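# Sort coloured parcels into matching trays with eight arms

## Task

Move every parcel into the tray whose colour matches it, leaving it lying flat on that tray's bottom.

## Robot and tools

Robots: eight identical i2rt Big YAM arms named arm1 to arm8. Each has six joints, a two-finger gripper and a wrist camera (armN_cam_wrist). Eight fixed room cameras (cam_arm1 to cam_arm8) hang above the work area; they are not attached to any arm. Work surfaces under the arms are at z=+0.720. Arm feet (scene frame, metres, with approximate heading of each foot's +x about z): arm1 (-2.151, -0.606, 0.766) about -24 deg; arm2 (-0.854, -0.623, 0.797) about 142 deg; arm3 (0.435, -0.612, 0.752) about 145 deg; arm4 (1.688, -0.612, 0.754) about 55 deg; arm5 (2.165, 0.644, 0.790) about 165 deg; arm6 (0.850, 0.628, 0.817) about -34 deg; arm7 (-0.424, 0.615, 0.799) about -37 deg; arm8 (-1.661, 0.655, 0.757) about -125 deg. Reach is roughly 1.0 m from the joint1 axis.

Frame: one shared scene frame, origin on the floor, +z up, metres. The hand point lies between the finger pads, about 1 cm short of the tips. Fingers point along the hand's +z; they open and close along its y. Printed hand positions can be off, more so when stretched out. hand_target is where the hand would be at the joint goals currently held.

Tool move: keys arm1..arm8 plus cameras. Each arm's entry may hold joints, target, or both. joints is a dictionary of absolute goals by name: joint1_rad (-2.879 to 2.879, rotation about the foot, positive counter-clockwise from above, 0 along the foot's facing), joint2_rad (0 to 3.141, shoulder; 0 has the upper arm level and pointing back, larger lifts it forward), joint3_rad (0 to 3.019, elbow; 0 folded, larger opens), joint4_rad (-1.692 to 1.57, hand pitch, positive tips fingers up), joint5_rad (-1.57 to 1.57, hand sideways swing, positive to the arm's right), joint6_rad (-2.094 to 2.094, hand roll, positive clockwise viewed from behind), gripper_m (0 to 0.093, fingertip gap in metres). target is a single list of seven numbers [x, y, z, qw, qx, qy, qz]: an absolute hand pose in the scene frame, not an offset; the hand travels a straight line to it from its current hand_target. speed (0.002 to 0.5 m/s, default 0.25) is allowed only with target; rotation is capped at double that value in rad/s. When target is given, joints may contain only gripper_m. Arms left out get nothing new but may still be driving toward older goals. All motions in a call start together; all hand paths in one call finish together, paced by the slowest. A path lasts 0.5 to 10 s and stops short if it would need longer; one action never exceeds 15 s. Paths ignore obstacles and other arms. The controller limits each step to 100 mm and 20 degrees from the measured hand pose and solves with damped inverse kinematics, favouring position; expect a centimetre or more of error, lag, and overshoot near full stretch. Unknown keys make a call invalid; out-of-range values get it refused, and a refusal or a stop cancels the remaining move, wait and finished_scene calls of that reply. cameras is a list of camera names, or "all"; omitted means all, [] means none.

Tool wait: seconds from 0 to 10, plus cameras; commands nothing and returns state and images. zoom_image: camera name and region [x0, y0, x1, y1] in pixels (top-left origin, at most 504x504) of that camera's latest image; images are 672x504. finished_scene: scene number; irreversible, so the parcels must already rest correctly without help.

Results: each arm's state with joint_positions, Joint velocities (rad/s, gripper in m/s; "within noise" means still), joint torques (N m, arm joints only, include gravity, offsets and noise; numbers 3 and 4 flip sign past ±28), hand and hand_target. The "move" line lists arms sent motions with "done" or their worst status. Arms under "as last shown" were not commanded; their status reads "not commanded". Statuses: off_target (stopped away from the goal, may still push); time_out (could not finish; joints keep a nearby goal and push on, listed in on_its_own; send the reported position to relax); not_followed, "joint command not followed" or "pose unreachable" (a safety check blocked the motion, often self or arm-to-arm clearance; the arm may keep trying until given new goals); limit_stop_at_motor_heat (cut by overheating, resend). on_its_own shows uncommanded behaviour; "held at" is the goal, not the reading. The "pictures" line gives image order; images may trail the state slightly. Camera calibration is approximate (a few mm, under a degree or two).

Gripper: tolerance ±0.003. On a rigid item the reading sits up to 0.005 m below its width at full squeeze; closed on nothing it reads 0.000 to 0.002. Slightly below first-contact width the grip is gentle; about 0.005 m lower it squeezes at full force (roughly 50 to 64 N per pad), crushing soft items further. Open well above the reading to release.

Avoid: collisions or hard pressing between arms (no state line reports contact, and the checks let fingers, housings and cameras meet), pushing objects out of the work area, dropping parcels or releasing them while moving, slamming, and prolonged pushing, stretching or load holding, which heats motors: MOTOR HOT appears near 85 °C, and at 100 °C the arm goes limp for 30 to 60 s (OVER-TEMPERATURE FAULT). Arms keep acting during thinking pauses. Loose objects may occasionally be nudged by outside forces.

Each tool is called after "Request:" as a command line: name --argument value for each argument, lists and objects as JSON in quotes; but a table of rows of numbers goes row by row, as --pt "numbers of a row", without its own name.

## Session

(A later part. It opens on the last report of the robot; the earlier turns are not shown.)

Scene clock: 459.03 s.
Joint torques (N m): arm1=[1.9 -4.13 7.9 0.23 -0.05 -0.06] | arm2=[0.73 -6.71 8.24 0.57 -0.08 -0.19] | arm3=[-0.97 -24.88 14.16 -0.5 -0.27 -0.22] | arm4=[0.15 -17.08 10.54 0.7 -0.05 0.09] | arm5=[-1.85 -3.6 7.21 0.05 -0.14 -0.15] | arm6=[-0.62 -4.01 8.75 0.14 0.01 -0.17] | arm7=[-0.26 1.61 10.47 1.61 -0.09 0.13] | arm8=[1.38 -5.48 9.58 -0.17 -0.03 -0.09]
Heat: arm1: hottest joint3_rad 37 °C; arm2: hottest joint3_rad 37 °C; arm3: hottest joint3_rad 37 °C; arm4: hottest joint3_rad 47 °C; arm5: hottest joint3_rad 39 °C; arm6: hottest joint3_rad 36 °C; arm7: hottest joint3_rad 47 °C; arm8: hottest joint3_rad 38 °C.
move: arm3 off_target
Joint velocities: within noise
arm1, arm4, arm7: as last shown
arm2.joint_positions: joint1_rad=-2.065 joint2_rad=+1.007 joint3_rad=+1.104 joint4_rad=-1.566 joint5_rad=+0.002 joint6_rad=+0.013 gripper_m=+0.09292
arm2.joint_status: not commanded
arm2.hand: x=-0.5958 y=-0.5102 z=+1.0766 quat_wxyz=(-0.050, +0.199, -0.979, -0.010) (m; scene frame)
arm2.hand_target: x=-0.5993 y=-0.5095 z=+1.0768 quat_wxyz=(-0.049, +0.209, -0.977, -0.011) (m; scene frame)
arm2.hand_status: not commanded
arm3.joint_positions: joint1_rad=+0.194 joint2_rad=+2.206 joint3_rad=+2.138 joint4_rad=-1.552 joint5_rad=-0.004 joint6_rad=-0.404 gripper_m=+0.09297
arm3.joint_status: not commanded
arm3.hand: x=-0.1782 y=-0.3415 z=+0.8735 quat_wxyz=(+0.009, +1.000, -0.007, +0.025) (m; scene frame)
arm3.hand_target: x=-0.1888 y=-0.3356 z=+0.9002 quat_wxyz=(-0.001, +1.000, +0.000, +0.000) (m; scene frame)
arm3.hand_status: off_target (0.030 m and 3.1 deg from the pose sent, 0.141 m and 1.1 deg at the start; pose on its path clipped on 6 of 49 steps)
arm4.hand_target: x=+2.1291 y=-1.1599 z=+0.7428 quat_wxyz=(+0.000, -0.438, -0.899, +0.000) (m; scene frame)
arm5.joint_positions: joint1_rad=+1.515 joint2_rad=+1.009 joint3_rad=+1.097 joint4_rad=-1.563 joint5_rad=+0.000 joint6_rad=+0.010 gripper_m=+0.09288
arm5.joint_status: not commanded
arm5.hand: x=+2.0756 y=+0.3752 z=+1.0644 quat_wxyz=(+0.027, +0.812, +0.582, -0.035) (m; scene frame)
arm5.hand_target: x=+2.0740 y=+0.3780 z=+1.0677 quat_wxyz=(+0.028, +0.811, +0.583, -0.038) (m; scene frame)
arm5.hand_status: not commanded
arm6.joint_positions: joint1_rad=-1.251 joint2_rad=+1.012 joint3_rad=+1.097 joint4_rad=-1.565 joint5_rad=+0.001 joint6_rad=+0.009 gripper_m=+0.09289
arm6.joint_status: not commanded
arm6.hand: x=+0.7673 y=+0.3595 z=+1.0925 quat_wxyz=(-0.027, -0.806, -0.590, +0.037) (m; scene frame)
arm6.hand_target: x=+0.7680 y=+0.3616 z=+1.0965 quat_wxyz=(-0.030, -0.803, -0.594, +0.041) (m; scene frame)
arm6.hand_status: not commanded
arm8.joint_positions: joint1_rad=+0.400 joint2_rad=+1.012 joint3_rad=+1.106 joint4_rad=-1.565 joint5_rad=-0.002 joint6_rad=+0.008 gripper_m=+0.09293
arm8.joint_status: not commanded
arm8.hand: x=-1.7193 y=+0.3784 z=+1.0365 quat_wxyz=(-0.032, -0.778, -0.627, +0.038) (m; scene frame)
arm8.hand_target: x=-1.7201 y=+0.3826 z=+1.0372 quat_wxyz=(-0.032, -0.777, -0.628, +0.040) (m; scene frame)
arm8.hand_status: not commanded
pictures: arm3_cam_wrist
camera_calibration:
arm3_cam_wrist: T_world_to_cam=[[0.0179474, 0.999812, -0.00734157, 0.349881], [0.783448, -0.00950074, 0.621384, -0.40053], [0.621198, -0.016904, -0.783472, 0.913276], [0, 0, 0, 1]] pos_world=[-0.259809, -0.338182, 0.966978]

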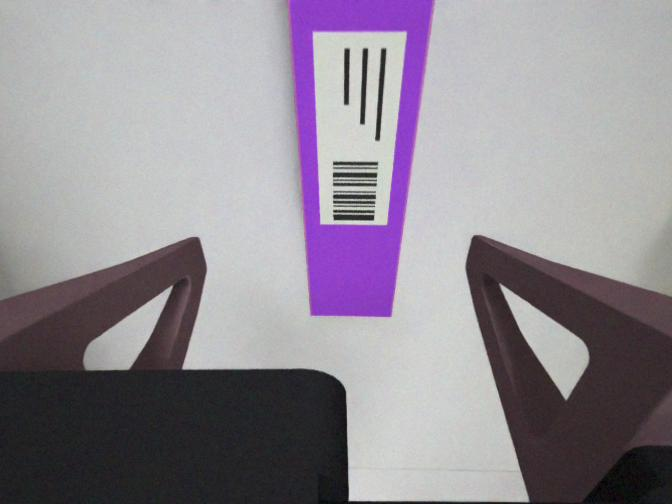

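Request:
zoom_image --camera "cam_arm4" --region '[330, 290, 490, 450]'

Request:
move --arm3 '{"joints":{"joint2_rad":1.0,"joint3_rad":1.1,"joint4_rad":-1.57,"joint5_rad":0,"joint6_rad":0}}' --cameras '[]'

Request:
move --arm3 '{"joints":{"joint1_rad":-1.2}}' --arm2 '{"target":[-0.205,-0.333,0.9,0,0,1,0]}' --arm7 '{"joints":{"joint1_rad":-1.026,"joint2_rad":1.0,"joint3_rad":1.1,"joint4_rad":-1.57,"joint5_rad":0,"joint6_rad":0}}' --cameras '["arm2_cam_wrist"]'

This scene's latest camera images include none from cam_arm4. They are from: arm3_cam_wrist. cam_arm4's image comes with the result of a call that names it in "cameras".

Scene clock: 475.33 s.
Joint torques (N m): arm1=[1.96 -4.01 7.84 0.34 -0.03 -0.06] | arm2=[0.73 -6.65 8.24 0.58 -0.08 -0.19] | arm3=[-0.85 -7.41 9.42 0.06 0.03 0.13] | arm4=[0.15 -17.08 10.52 0.7 -0.05 0.09] | arm5=[-1.32 -3.49 7.05 0.13 -0.11 -0.15] | arm6=[-0.62 -4.01 8.76 0.14 0.01 -0.17] | arm7=[-0.32 1.55 10.41 1.59 -0.09 0.11] | arm8=[1.32 -5.36 9.57 -0.17 -0.03 -0.1]
Heat: arm1: hottest joint3_rad 36 °C; arm2: hottest joint3_rad 37 °C; arm3: hottest joint2_rad 39 °C; arm4: hottest joint3_rad 46 °C; arm5: hottest joint3_rad 39 °C; arm6: hottest joint3_rad 36 °C; arm7: hottest joint3_rad 47 °C; arm8: hottest joint3_rad 38 °C.
move: arm3 done
Joint velocities: within noise
arm1, arm2, arm4, arm5, arm6, arm7, arm8: as last shown
arm3.joint_positions: joint1_rad=+0.194 joint2_rad=+1.012 joint3_rad=+1.098 joint4_rad=-1.563 joint5_rad=-0.004 joint6_rad=-0.016 gripper_m=+0.09297
arm3.joint_status: all done
arm3.hand: x=+0.1757 y=-0.4993 z=+1.0267 quat_wxyz=(-0.012, +0.979, -0.198, -0.044) (m; scene frame)
arm3.hand_target: x=+0.1790 y=-0.4993 z=+1.0302 quat_wxyz=(-0.014, +0.977, -0.208, -0.047) (m; scene frame)
arm3.hand_status: not commanded
pictures: none
No camera images: "cameras" was empty.

Scene clock: 478.33 s.
Joint torques (N m): arm1=[1.79 -4.13 7.92 0.21 -0.02 -0.05] | arm2=[0.73 -25.23 11.99 0.17 -0.01 0.05] | arm3=[-1.85 -7.36 9.44 0.06 -0.08 0.11] | arm4=[0.15 -17.08 10.54 0.7 -0.05 0.09] | arm5=[-1.79 -3.6 7.15 0.18 -0.16 -0.14] | arm6=[-0.62 -4.01 8.76 0.16 0.01 -0.17] | arm7=[-1.03 -4.95 10.8 -0.13 0.01 0.2] | arm8=[1.55 -5.42 9.59 -0.17 -0.03 -0.11]
Heat: arm1: hottest joint3_rad 36 °C; arm2: hottest joint3_rad 38 °C; arm3: hottest joint2_rad 38 °C; arm4: hottest joint3_rad 46 °C; arm5: hottest joint3_rad 39 °C; arm6: hottest joint3_rad 36 °C; arm7: hottest joint3_rad 46 °C; arm8: hottest joint3_rad 38 °C.
move: arm2 off_target; arm3 done; arm7 done
Joint velocities: within noise
arm1, arm4, arm5, arm6, arm8: as last shown
arm2.joint_positions: joint1_rad=-2.065 joint2_rad=+2.293 joint3_rad=+2.231 joint4_rad=-1.522 joint5_rad=+0.002 joint6_rad=+0.407 gripper_m=+0.09292
arm2.joint_status: not commanded
arm2.hand: x=-0.2123 y=-0.3408 z=+0.8980 quat_wxyz=(+0.006, +0.004, -1.000, +0.003) (m; scene frame)
arm2.hand_target: x=-0.2055 y=-0.3331 z=+0.8999 quat_wxyz=(-0.001, +0.000, -1.000, +0.000) (m; scene frame)
arm2.hand_status: off_target (0.011 m and 0.9 deg from the pose sent, 0.464 m and 23.7 deg at the start)
arm3.joint_positions: joint1_rad=-1.186 joint2_rad=+1.012 joint3_rad=+1.098 joint4_rad=-1.563 joint5_rad=-0.001 joint6_rad=-0.015 gripper_m=+0.09299
arm3.joint_status: all done
arm3.hand: x=+0.4972 y=-0.3385 z=+1.0295 quat_wxyz=(-0.041, +0.628, -0.777, -0.030) (m; scene frame)
arm3.hand_target: x=+0.5005 y=-0.3424 z=+1.0329 quat_wxyz=(-0.044, +0.617, -0.785, -0.032) (m; scene frame)
arm3.hand_status: not commanded
arm7.joint_positions: joint1_rad=-1.017 joint2_rad=+1.003 joint3_rad=+1.095 joint4_rad=-1.559 joint5_rad=-0.002 joint6_rad=-0.009 gripper_m=+0.09395
arm7.joint_status: all done
arm7.hand: x=-0.4477 y=+0.3339 z=+1.0753 quat_wxyz=(-0.034, -0.733, -0.679, +0.037) (m; scene frame)
arm7.hand_target: x=-0.4504 y=+0.3362 z=+1.0779 quat_wxyz=(-0.033, -0.739, -0.672, +0.037) (m; scene frame)
arm7.hand_status: not commanded
pictures: arm2_cam_wrist
camera_calibration:
arm2_cam_wrist: T_world_to_cam=[[0.00277728, -0.999828, 0.0183274, -0.357817], [-0.805523, 0.00862331, 0.592501, -0.695684], [-0.592557, -0.0164087, -0.805361, 0.712407], [0, 0, 0, 1]] pos_world=[-0.137255, -0.340067, 0.992496]

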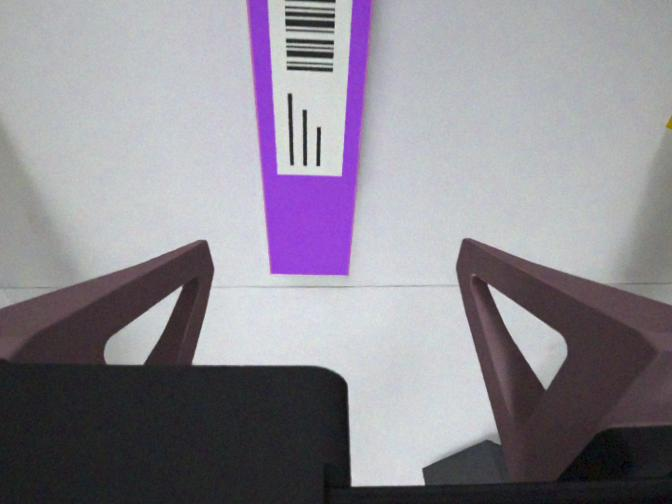

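Request:
move --arm2 '{"target":[-0.175,-0.317,0.755,0,0.015,1,0],"speed":0.12}' --arm4 '{"target":[2.130,-1.161,0.742,0,0.438,0.899,0],"speed":0.06}' --cameras '["cam_arm4","arm2_cam_wrist"]'

Request:
zoom_image --camera "cam_arm4" --region '[330, 290, 490, 450]'

Request:
move --arm2 '{"joints":{"gripper_m":0.045}}' --cameras '["arm2_cam_wrist"]'

Scene clock: 489.83 s.
Joint torques (N m): arm1=[1.67 -4.01 7.91 0.27 -0.04 -0.06] | arm2=[0.91 -27.58 11.52 0.72 -0.02 0.08] | arm3=[-1.67 -7.47 9.47 0.06 -0.07 0.12] | arm4=[0.21 -17.14 10.54 0.7 -0.05 0.09] | arm5=[-1.55 -4.13 7.13 0.24 -0.1 -0.17] | arm6=[-0.67 -4.01 8.77 0.17 0.01 -0.18] | arm7=[-1.14 -5.19 10.8 -0.13 0.01 0.21] | arm8=[1.32 -5.42 9.61 -0.13 -0.01 -0.11]
Heat: arm1: hottest joint3_rad 36 °C; arm2: hottest joint3_rad 39 °C; arm3: hottest joint3_rad 37 °C; arm4: hottest joint3_rad 46 °C; arm5: hottest joint3_rad 39 °C; arm6: hottest joint3_rad 36 °C; arm7: hottest joint3_rad 45 °C; arm8: hottest joint3_rad 38 °C.
move: arm2 off_target; arm4 off_target
Joint velocities: within noise
arm1.joint_positions: joint1_rad=-1.552 joint2_rad=+1.002 joint3_rad=+1.113 joint4_rad=-1.563 joint5_rad=+0.003 joint6_rad=+0.008 gripper_m=+0.09289
arm1.joint_status: not commanded
arm1.hand: x=-2.2650 y=-0.8637 z=+1.0527 quat_wxyz=(-0.037, -0.835, -0.546, +0.052) (m; scene frame)
arm1.hand_target: x=-2.2615 y=-0.8601 z=+1.0476 quat_wxyz=(-0.033, -0.833, -0.551, +0.043) (m; scene frame)
arm1.hand_status: not commanded
arm2.joint_positions: joint1_rad=-2.065 joint2_rad=+2.520 joint3_rad=+2.263 joint4_rad=-1.350 joint5_rad=+0.002 joint6_rad=+0.440 gripper_m=+0.09292
arm2.joint_status: not commanded
arm2.hand: x=-0.1863 y=-0.3286 z=+0.7504 quat_wxyz=(+0.016, -0.012, -1.000, +0.008) (m; scene frame)
arm2.hand_target: x=-0.1758 y=-0.3173 z=+0.7553 quat_wxyz=(+0.000, -0.015, -1.000, +0.000) (m; scene frame)
arm2.hand_status: off_target (0.017 m and 2.1 deg from the pose sent, 0.150 m and 2.3 deg at the start)
arm3, arm5, arm6, arm7, arm8: as last shown
arm4.joint_positions: joint1_rad=-1.855 joint2_rad=+2.315 joint3_rad=+2.056 joint4_rad=-1.280 joint5_rad=-0.016 joint6_rad=+0.006 gripper_m=+0.05928
arm4.joint_status: not commanded
arm4.hand: x=+2.1264 y=-1.1639 z=+0.7734 quat_wxyz=(-0.015, -0.439, -0.898, +0.007) (m; scene frame)
arm4.hand_target: x=+2.1291 y=-1.1599 z=+0.7428 quat_wxyz=(+0.000, -0.438, -0.899, +0.000) (m; scene frame)
arm4.hand_status: off_target (0.032 m and 1.9 deg from the pose sent, 0.032 m and 1.9 deg at the start)
pictures: arm2_cam_wrist, cam_arm4
camera_calibration:
arm2_cam_wrist: T_world_to_cam=[[-0.0287289, -0.999175, 0.0287088, -0.356416], [-0.792162, 0.0402742, 0.608981, -0.586918], [-0.609635, -0.00524667, -0.792665, 0.600049], [0, 0, 0, 1]] pos_world=[-0.109363, -0.329336, 0.843291]

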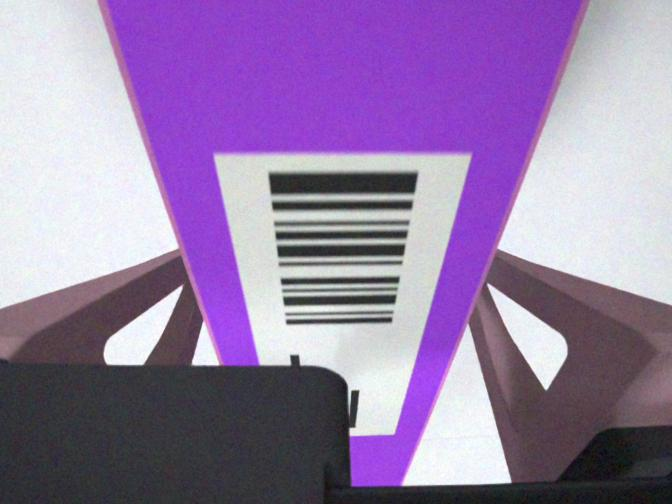

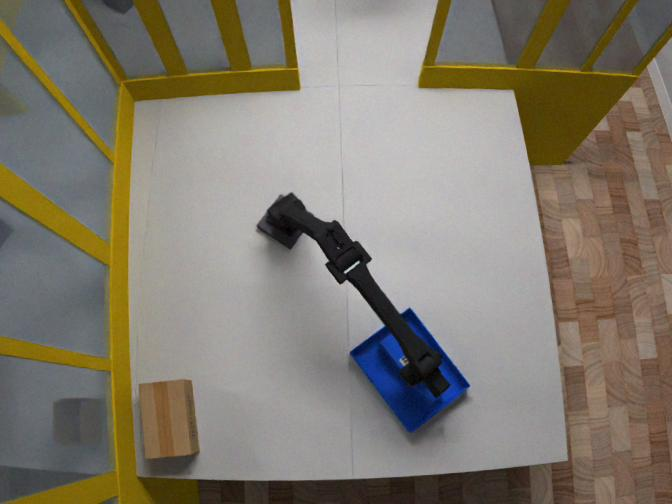

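Scaled by 3.150.

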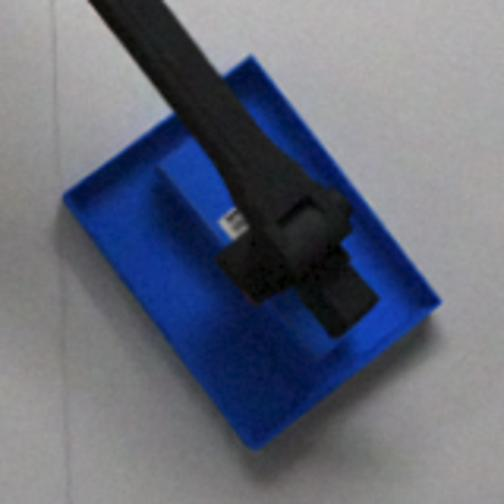

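Scene clock: 490.47 s.
Joint torques (N m): arm1=[1.79 -4.25 7.88 0.25 -0.03 -0.06] | arm2=[0.91 -27.58 11.44 0.72 -0.01 0.07] | arm3=[-1.73 -7.41 9.46 0.09 -0.08 0.12] | arm4=[0.21 -17.14 10.52 0.7 -0.05 0.09] | arm5=[-1.49 -3.78 7.1 0.08 -0.1 -0.18] | arm6=[-0.62 -4.01 8.77 0.16 0.01 -0.17] | arm7=[-1.08 -4.89 10.77 -0.1 0 0.2] | arm8=[1.14 -5.36 9.58 -0.12 -0.04 -0.1]
Heat: arm1: hottest joint3_rad 36 °C; arm2: hottest joint3_rad 39 °C; arm3: hottest joint3_rad 37 °C; arm4: hottest joint3_rad 46 °C; arm5: hottest joint3_rad 39 °C; arm6: hottest joint3_rad 36 °C; arm7: hottest joint3_rad 45 °C; arm8: hottest joint3_rad 38 °C.
move: arm2 off_target
Joint velocities: within noise
arm1, arm3, arm4, arm5, arm6, arm7, arm8: as last shown
arm2.joint_positions: joint1_rad=-2.065 joint2_rad=+2.520 joint3_rad=+2.264 joint4_rad=-1.350 joint5_rad=+0.002 joint6_rad=+0.441 gripper_m=+0.05858
arm2.joint_status: gripper_m off_target (ended at +0.05861, target +0.04500)
arm2.hand: x=-0.1860 y=-0.3284 z=+0.7508 quat_wxyz=(+0.016, -0.012, -1.000, +0.007) (m; scene frame)
arm2.hand_target: x=-0.1757 y=-0.3173 z=+0.7553 quat_wxyz=(+0.000, -0.015, -1.000, +0.000) (m; scene frame)
arm2.hand_status: not commanded
pictures: arm2_cam_wrist
camera_calibration:
arm2_cam_wrist: T_world_to_cam=[[-0.0291499, -0.999186, 0.0278843, -0.355663], [-0.792693, 0.0401016, 0.608301, -0.58656], [-0.608924, -0.0043718, -0.793216, 0.601413], [0, 0, 0, 1]] pos_world=[-0.109114, -0.329222, 0.843773]

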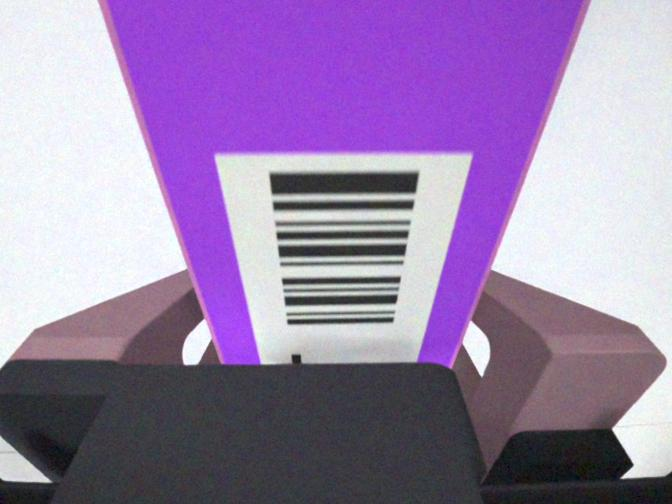

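Request:
move --arm4 '{"joints":{"gripper_m":0.093}}' --arm2 '{"target":[-0.175,-0.32,0.89,0,0.015,1,0],"speed":0.2}' --cameras '[]'

Request:
move --arm4 '{"target":[2.115,-1.145,0.89,0,0.438,0.899,0],"speed":0.15}' --arm2 '{"joints":{"joint2_rad":1.2,"joint3_rad":1.25,"joint4_rad":-1.57,"joint5_rad":0,"joint6_rad":0}}' --cameras '["arm4_cam_wrist"]'

Request:
move --arm2 '{"joints":{"joint1_rad":-1.438}}' --arm4 '{"joints":{"joint2_rad":1.0,"joint3_rad":1.1,"joint4_rad":-1.57,"joint5_rad":0,"joint6_rad":0}}' --cameras '[]'

Request:
move --arm2 '{"target":[-0.48,0.02,0.9,0,-0.588,0.809,0]}' --cameras '["cam_arm4"]'

Request:
move --arm2 '{"target":[-0.48,0.02,0.758,0,-0.588,0.809,0],"speed":0.1}' --cameras '["arm2_cam_wrist"]'

Scene clock: 503.87 s.
Joint torques (N m): arm1=[1.73 -4.13 7.88 0.23 -0.02 -0.08] | arm2=[0.56 -27.05 12.22 0.23 0.01 0.04] | arm3=[-1.73 -7.3 9.44 0.09 -0.07 0.11] | arm4=[0.21 -18.61 10.44 0.66 -0.05 0.09] | arm5=[-1.14 -4.37 7.21 0.36 -0.11 -0.12] | arm6=[-0.67 -3.96 8.77 0.17 0.01 -0.17] | arm7=[-1.2 -5.13 10.78 -0.12 0.01 0.2] | arm8=[1.32 -5.54 9.59 -0.18 -0.03 -0.11]
Heat: arm1: hottest joint3_rad 35 °C; arm2: hottest joint3_rad 39 °C; arm3: hottest joint3_rad 37 °C; arm4: hottest joint3_rad 46 °C; arm5: hottest joint3_rad 39 °C; arm6: hottest joint3_rad 36 °C; arm7: hottest joint3_rad 45 °C; arm8: hottest joint3_rad 38 °C.
move: arm2 done; arm4 done
Joint velocities: within noise
arm1, arm3, arm5, arm6, arm7, arm8: as last shown
arm2.joint_positions: joint1_rad=-2.065 joint2_rad=+2.454 joint3_rad=+2.500 joint4_rad=-1.632 joint5_rad=+0.002 joint6_rad=+0.441 gripper_m=+0.05858
arm2.joint_status: not commanded
arm2.hand: x=-0.1812 y=-0.3264 z=+0.8874 quat_wxyz=(+0.007, -0.012, -1.000, +0.003) (m; scene frame)
arm2.hand_target: x=-0.1755 y=-0.3203 z=+0.8898 quat_wxyz=(-0.001, -0.015, -1.000, +0.000) (m; scene frame)
arm2.hand_status: done (0.009 m and 0.9 deg from the pose sent, 0.140 m and 2.0 deg at the start)
arm4.joint_positions: joint1_rad=-1.855 joint2_rad=+2.334 joint3_rad=+2.056 joint4_rad=-1.280 joint5_rad=-0.016 joint6_rad=+0.006 gripper_m=+0.09291
arm4.joint_status: all done
arm4.hand: x=+2.1249 y=-1.1623 z=+0.7604 quat_wxyz=(-0.006, -0.439, -0.899, +0.003) (m; scene frame)
arm4.hand_target: x=+2.1291 y=-1.1599 z=+0.7426 quat_wxyz=(+0.000, -0.438, -0.899, +0.000) (m; scene frame)
arm4.hand_status: not commanded
pictures: none
No camera images: "cameras" was empty.

Scene clock: 505.63 s.
Joint torques (N m): arm1=[1.73 -3.9 7.9 0.28 -0.02 -0.06] | arm2=[0.56 -10.29 8.58 0.76 -0.07 -0.19] | arm3=[-1.61 -7.41 9.44 0.1 -0.07 0.12] | arm4=[-0.32 -19.9 14.49 -0.32 -0.06 0.04] | arm5=[-1.79 -3.9 7.1 0.18 -0.1 -0.18] | arm6=[-0.62 -3.96 8.77 0.14 0.01 -0.17] | arm7=[-1.26 -5.07 10.73 -0.14 0 0.21] | arm8=[1.55 -5.25 9.59 -0.12 -0.01 -0.1]
Heat: arm1: hottest joint3_rad 35 °C; arm2: hottest joint3_rad 39 °C; arm3: hottest joint3_rad 37 °C; arm4: hottest joint3_rad 46 °C; arm5: hottest joint3_rad 39 °C; arm6: hottest joint3_rad 36 °C; arm7: hottest joint3_rad 44 °C; arm8: hottest joint3_rad 38 °C.
move: arm2 done; arm4 off_target
Joint velocities: within noise
arm1, arm3, arm5, arm6, arm7, arm8: as last shown
arm2.joint_positions: joint1_rad=-2.065 joint2_rad=+1.209 joint3_rad=+1.249 joint4_rad=-1.575 joint5_rad=+0.002 joint6_rad=+0.014 gripper_m=+0.05859
arm2.joint_status: all done
arm2.hand: x=-0.5411 y=-0.4857 z=+1.0755 quat_wxyz=(-0.018, +0.200, -0.980, -0.004) (m; scene frame)
arm2.hand_target: x=-0.5417 y=-0.4841 z=+1.0792 quat_wxyz=(-0.025, +0.209, -0.978, -0.006) (m; scene frame)
arm2.hand_status: not commanded
arm4.joint_positions: joint1_rad=-1.855 joint2_rad=+2.206 joint3_rad=+2.116 joint4_rad=-1.525 joint5_rad=-0.016 joint6_rad=+0.006 gripper_m=+0.09291
arm4.joint_status: not commanded
arm4.hand: x=+2.1062 y=-1.1358 z=+0.8689 quat_wxyz=(+0.019, -0.439, -0.898, -0.010) (m; scene frame)
arm4.hand_target: x=+2.1144 y=-1.1441 z=+0.8900 quat_wxyz=(+0.000, -0.438, -0.899, +0.000) (m; scene frame)
arm4.hand_status: off_target (0.025 m and 2.5 deg from the pose sent, 0.131 m and 0.8 deg at the start)
pictures: arm4_cam_wrist
camera_calibration:
arm4_cam_wrist: T_world_to_cam=[[-0.780321, -0.625281, 0.0111227, 0.921034], [-0.487316, 0.619102, 0.615821, 1.19924], [-0.391947, 0.475117, -0.787808, 2.17458], [0, 0, 0, 1]] pos_world=[2.15543, -1.19973, 0.964388]

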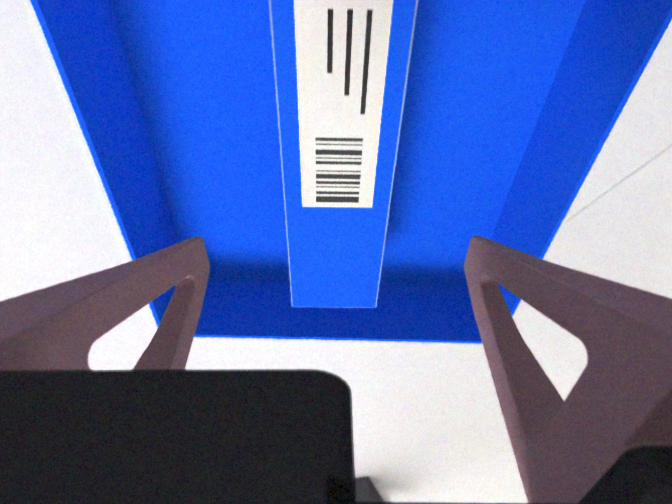

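Scene clock: 507.40 s.
Joint torques (N m): arm1=[1.96 -3.84 7.82 0.28 -0.02 -0.07] | arm2=[0.79 -10.34 8.58 0.76 -0.04 -0.18] | arm3=[-1.85 -7.41 9.47 0.12 -0.07 0.12] | arm4=[0.03 -4.54 9.62 0.2 0.03 -0.01] | arm5=[-1.61 -4.01 7.23 0.31 -0.14 -0.19] | arm6=[-0.62 -3.9 8.76 0.16 0.01 -0.17] | arm7=[-1.08 -5.01 10.77 -0.13 0.01 0.2] | arm8=[1.38 -5.36 9.61 -0.17 -0.02 -0.08]
Heat: arm1: hottest joint3_rad 35 °C; arm2: hottest joint3_rad 39 °C; arm3: hottest joint3_rad 37 °C; arm4: hottest joint3_rad 46 °C; arm5: hottest joint3_rad 39 °C; arm6: hottest joint3_rad 36 °C; arm7: hottest joint3_rad 44 °C; arm8: hottest joint3_rad 38 °C.
move: arm2 done; arm4 done
Joint velocities: within noise
arm1, arm3, arm5, arm6, arm7, arm8: as last shown
arm2.joint_positions: joint1_rad=-1.444 joint2_rad=+1.209 joint3_rad=+1.249 joint4_rad=-1.575 joint5_rad=+0.001 joint6_rad=+0.013 gripper_m=+0.05860
arm2.joint_status: all done
arm2.hand: x=-0.6794 y=-0.3294 z=+1.0757 quat_wxyz=(-0.016, +0.490, -0.872, -0.009) (m; scene frame)
arm2.hand_target: x=-0.6814 y=-0.3281 z=+1.0794 quat_wxyz=(-0.022, +0.498, -0.867, -0.013) (m; scene frame)
arm2.hand_status: not commanded
arm4.joint_positions: joint1_rad=-1.855 joint2_rad=+1.009 joint3_rad=+1.110 joint4_rad=-1.564 joint5_rad=-0.002 joint6_rad=+0.006 gripper_m=+0.09291
arm4.joint_status: all done
arm4.hand: x=+1.8668 y=-0.8318 z=+1.0351 quat_wxyz=(-0.046, -0.438, -0.897, +0.029) (m; scene frame)
arm4.hand_target: x=+1.8638 y=-0.8280 z=+1.0333 quat_wxyz=(-0.042, -0.435, -0.899, +0.029) (m; scene frame)
arm4.hand_status: not commanded
pictures: none
No camera images: "cameras" was empty.

Scene clock: 510.80 s.
Joint torques (N m): arm1=[1.44 -3.78 7.95 0.27 -0.02 -0.07] | arm2=[0.79 -26.93 12.23 0.17 -0.03 -0.19] | arm3=[-1.67 -7.36 9.43 0.09 -0.08 0.11] | arm4=[0.03 -4.54 9.63 0.21 0.03 -0.01] | arm5=[-1.26 -4.31 7.25 0.34 -0.1 -0.14] | arm6=[-0.62 -4.01 8.77 0.16 0 -0.17] | arm7=[-1.2 -5.25 10.76 -0.06 0.01 0.21] | arm8=[1.55 -5.25 9.61 -0.12 -0.03 -0.09]
Heat: arm1: hottest joint3_rad 35 °C; arm2: hottest joint3_rad 40 °C; arm3: hottest joint3_rad 37 °C; arm4: hottest joint3_rad 46 °C; arm5: hottest joint3_rad 39 °C; arm6: hottest joint3_rad 36 °C; arm7: hottest joint3_rad 44 °C; arm8: hottest joint3_rad 38 °C.
move: arm2 off_target
Joint velocities: within noise
arm1, arm3, arm4, arm7: as last shown
arm2.joint_positions: joint1_rad=-1.443 joint2_rad=+2.466 joint3_rad=+2.540 joint4_rad=-1.665 joint5_rad=+0.001 joint6_rad=-0.199 gripper_m=+0.05860
arm2.joint_status: not commanded
arm2.hand: x=-0.4795 y=+0.0102 z=+0.8946 quat_wxyz=(+0.009, +0.580, -0.815, +0.004) (m; scene frame)
arm2.hand_target: x=-0.4804 y=+0.0196 z=+0.9002 quat_wxyz=(-0.001, +0.588, -0.809, +0.000) (m; scene frame)
arm2.hand_status: off_target (0.011 m and 1.6 deg from the pose sent, 0.439 m and 13.5 deg at the start)
arm5.joint_positions: joint1_rad=+1.515 joint2_rad=+1.009 joint3_rad=+1.097 joint4_rad=-1.563 joint5_rad=+0.000 joint6_rad=+0.010 gripper_m=+0.09288
arm5.joint_status: not commanded
arm5.hand: x=+2.0756 y=+0.3752 z=+1.0644 quat_wxyz=(+0.027, +0.812, +0.582, -0.035) (m; scene frame)
arm5.hand_target: x=+2.0740 y=+0.3780 z=+1.0677 quat_wxyz=(+0.028, +0.811, +0.583, -0.038) (m; scene frame)
arm5.hand_status: not commanded
arm6.joint_positions: joint1_rad=-1.251 joint2_rad=+1.012 joint3_rad=+1.097 joint4_rad=-1.565 joint5_rad=+0.001 joint6_rad=+0.009 gripper_m=+0.09289
arm6.joint_status: not commanded
arm6.hand: x=+0.7673 y=+0.3595 z=+1.0925 quat_wxyz=(-0.027, -0.806, -0.590, +0.037) (m; scene frame)
arm6.hand_target: x=+0.7680 y=+0.3616 z=+1.0965 quat_wxyz=(-0.030, -0.803, -0.594, +0.041) (m; scene frame)
arm6.hand_status: not commanded
arm8.joint_positions: joint1_rad=+0.400 joint2_rad=+1.012 joint3_rad=+1.106 joint4_rad=-1.565 joint5_rad=-0.002 joint6_rad=+0.008 gripper_m=+0.09293
arm8.joint_status: not commanded
arm8.hand: x=-1.7193 y=+0.3784 z=+1.0365 quat_wxyz=(-0.032, -0.778, -0.627, +0.038) (m; scene frame)
arm8.hand_target: x=-1.7201 y=+0.3826 z=+1.0372 quat_wxyz=(-0.032, -0.777, -0.628, +0.040) (m; scene frame)
arm8.hand_status: not commanded
pictures: cam_arm4

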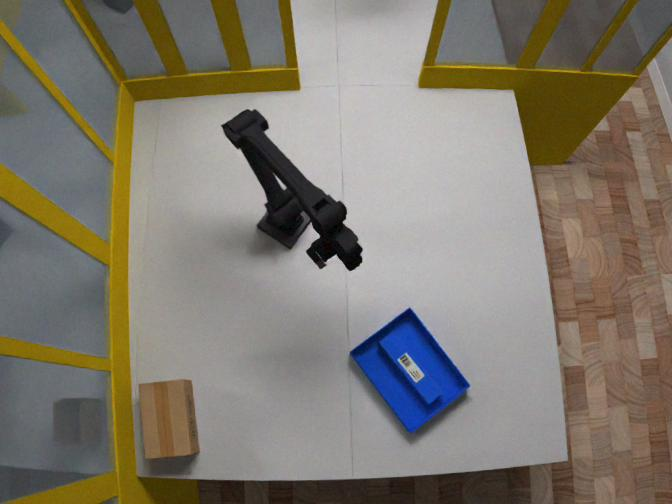

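Scene clock: 512.87 s.
Joint torques (N m): arm1=[1.61 -3.84 7.86 0.28 -0.04 -0.09] | arm2=[0.79 -27.99 8.68 0.92 -0.03 -0.19] | arm3=[-1.67 -7.3 9.47 0.08 -0.07 0.12] | arm4=[0.03 -4.54 9.63 0.2 0.03 -0.01] | arm5=[-1.08 -3.72 7.05 0.2 -0.12 -0.2] | arm6=[-0.62 -4.01 8.76 0.16 0.01 -0.18] | arm7=[-1.08 -5.07 10.78 -0.12 0 0.21] | arm8=[1.55 -5.25 9.66 -0.14 -0.02 -0.11]
Heat: arm1: hottest joint3_rad 35 °C; arm2: hottest joint3_rad 40 °C; arm3: hottest joint3_rad 37 °C; arm4: hottest joint3_rad 47 °C; arm5: hottest joint3_rad 39 °C; arm6: hottest joint3_rad 36 °C; arm7: hottest joint3_rad 44 °C; arm8: hottest joint3_rad 38 °C.
move: arm2 done
Joint velocities: within noise
arm1, arm3, arm4, arm5, arm6, arm7, arm8: as last shown
arm2.joint_positions: joint1_rad=-1.443 joint2_rad=+2.520 joint3_rad=+2.303 joint4_rad=-1.359 joint5_rad=+0.001 joint6_rad=-0.199 gripper_m=+0.05860
arm2.joint_status: not commanded
arm2.hand: x=-0.4769 y=+0.0148 z=+0.7654 quat_wxyz=(+0.002, +0.580, -0.815, +0.001) (m; scene frame)
arm2.hand_target: x=-0.4802 y=+0.0199 z=+0.7580 quat_wxyz=(+0.000, +0.588, -0.809, +0.000) (m; scene frame)
arm2.hand_status: done (0.010 m and 1.2 deg from the pose sent, 0.137 m and 1.6 deg at the start)
pictures: arm2_cam_wrist
camera_calibration:
arm2_cam_wrist: T_world_to_cam=[[0.94288, -0.332915, 0.0120411, 0.444235], [-0.27618, -0.760963, 0.587077, -0.565357], [-0.186284, -0.556869, -0.809441, 0.659505], [0, 0, 0, 1]] pos_world=[-0.452146, 0.0849342, 0.86039]

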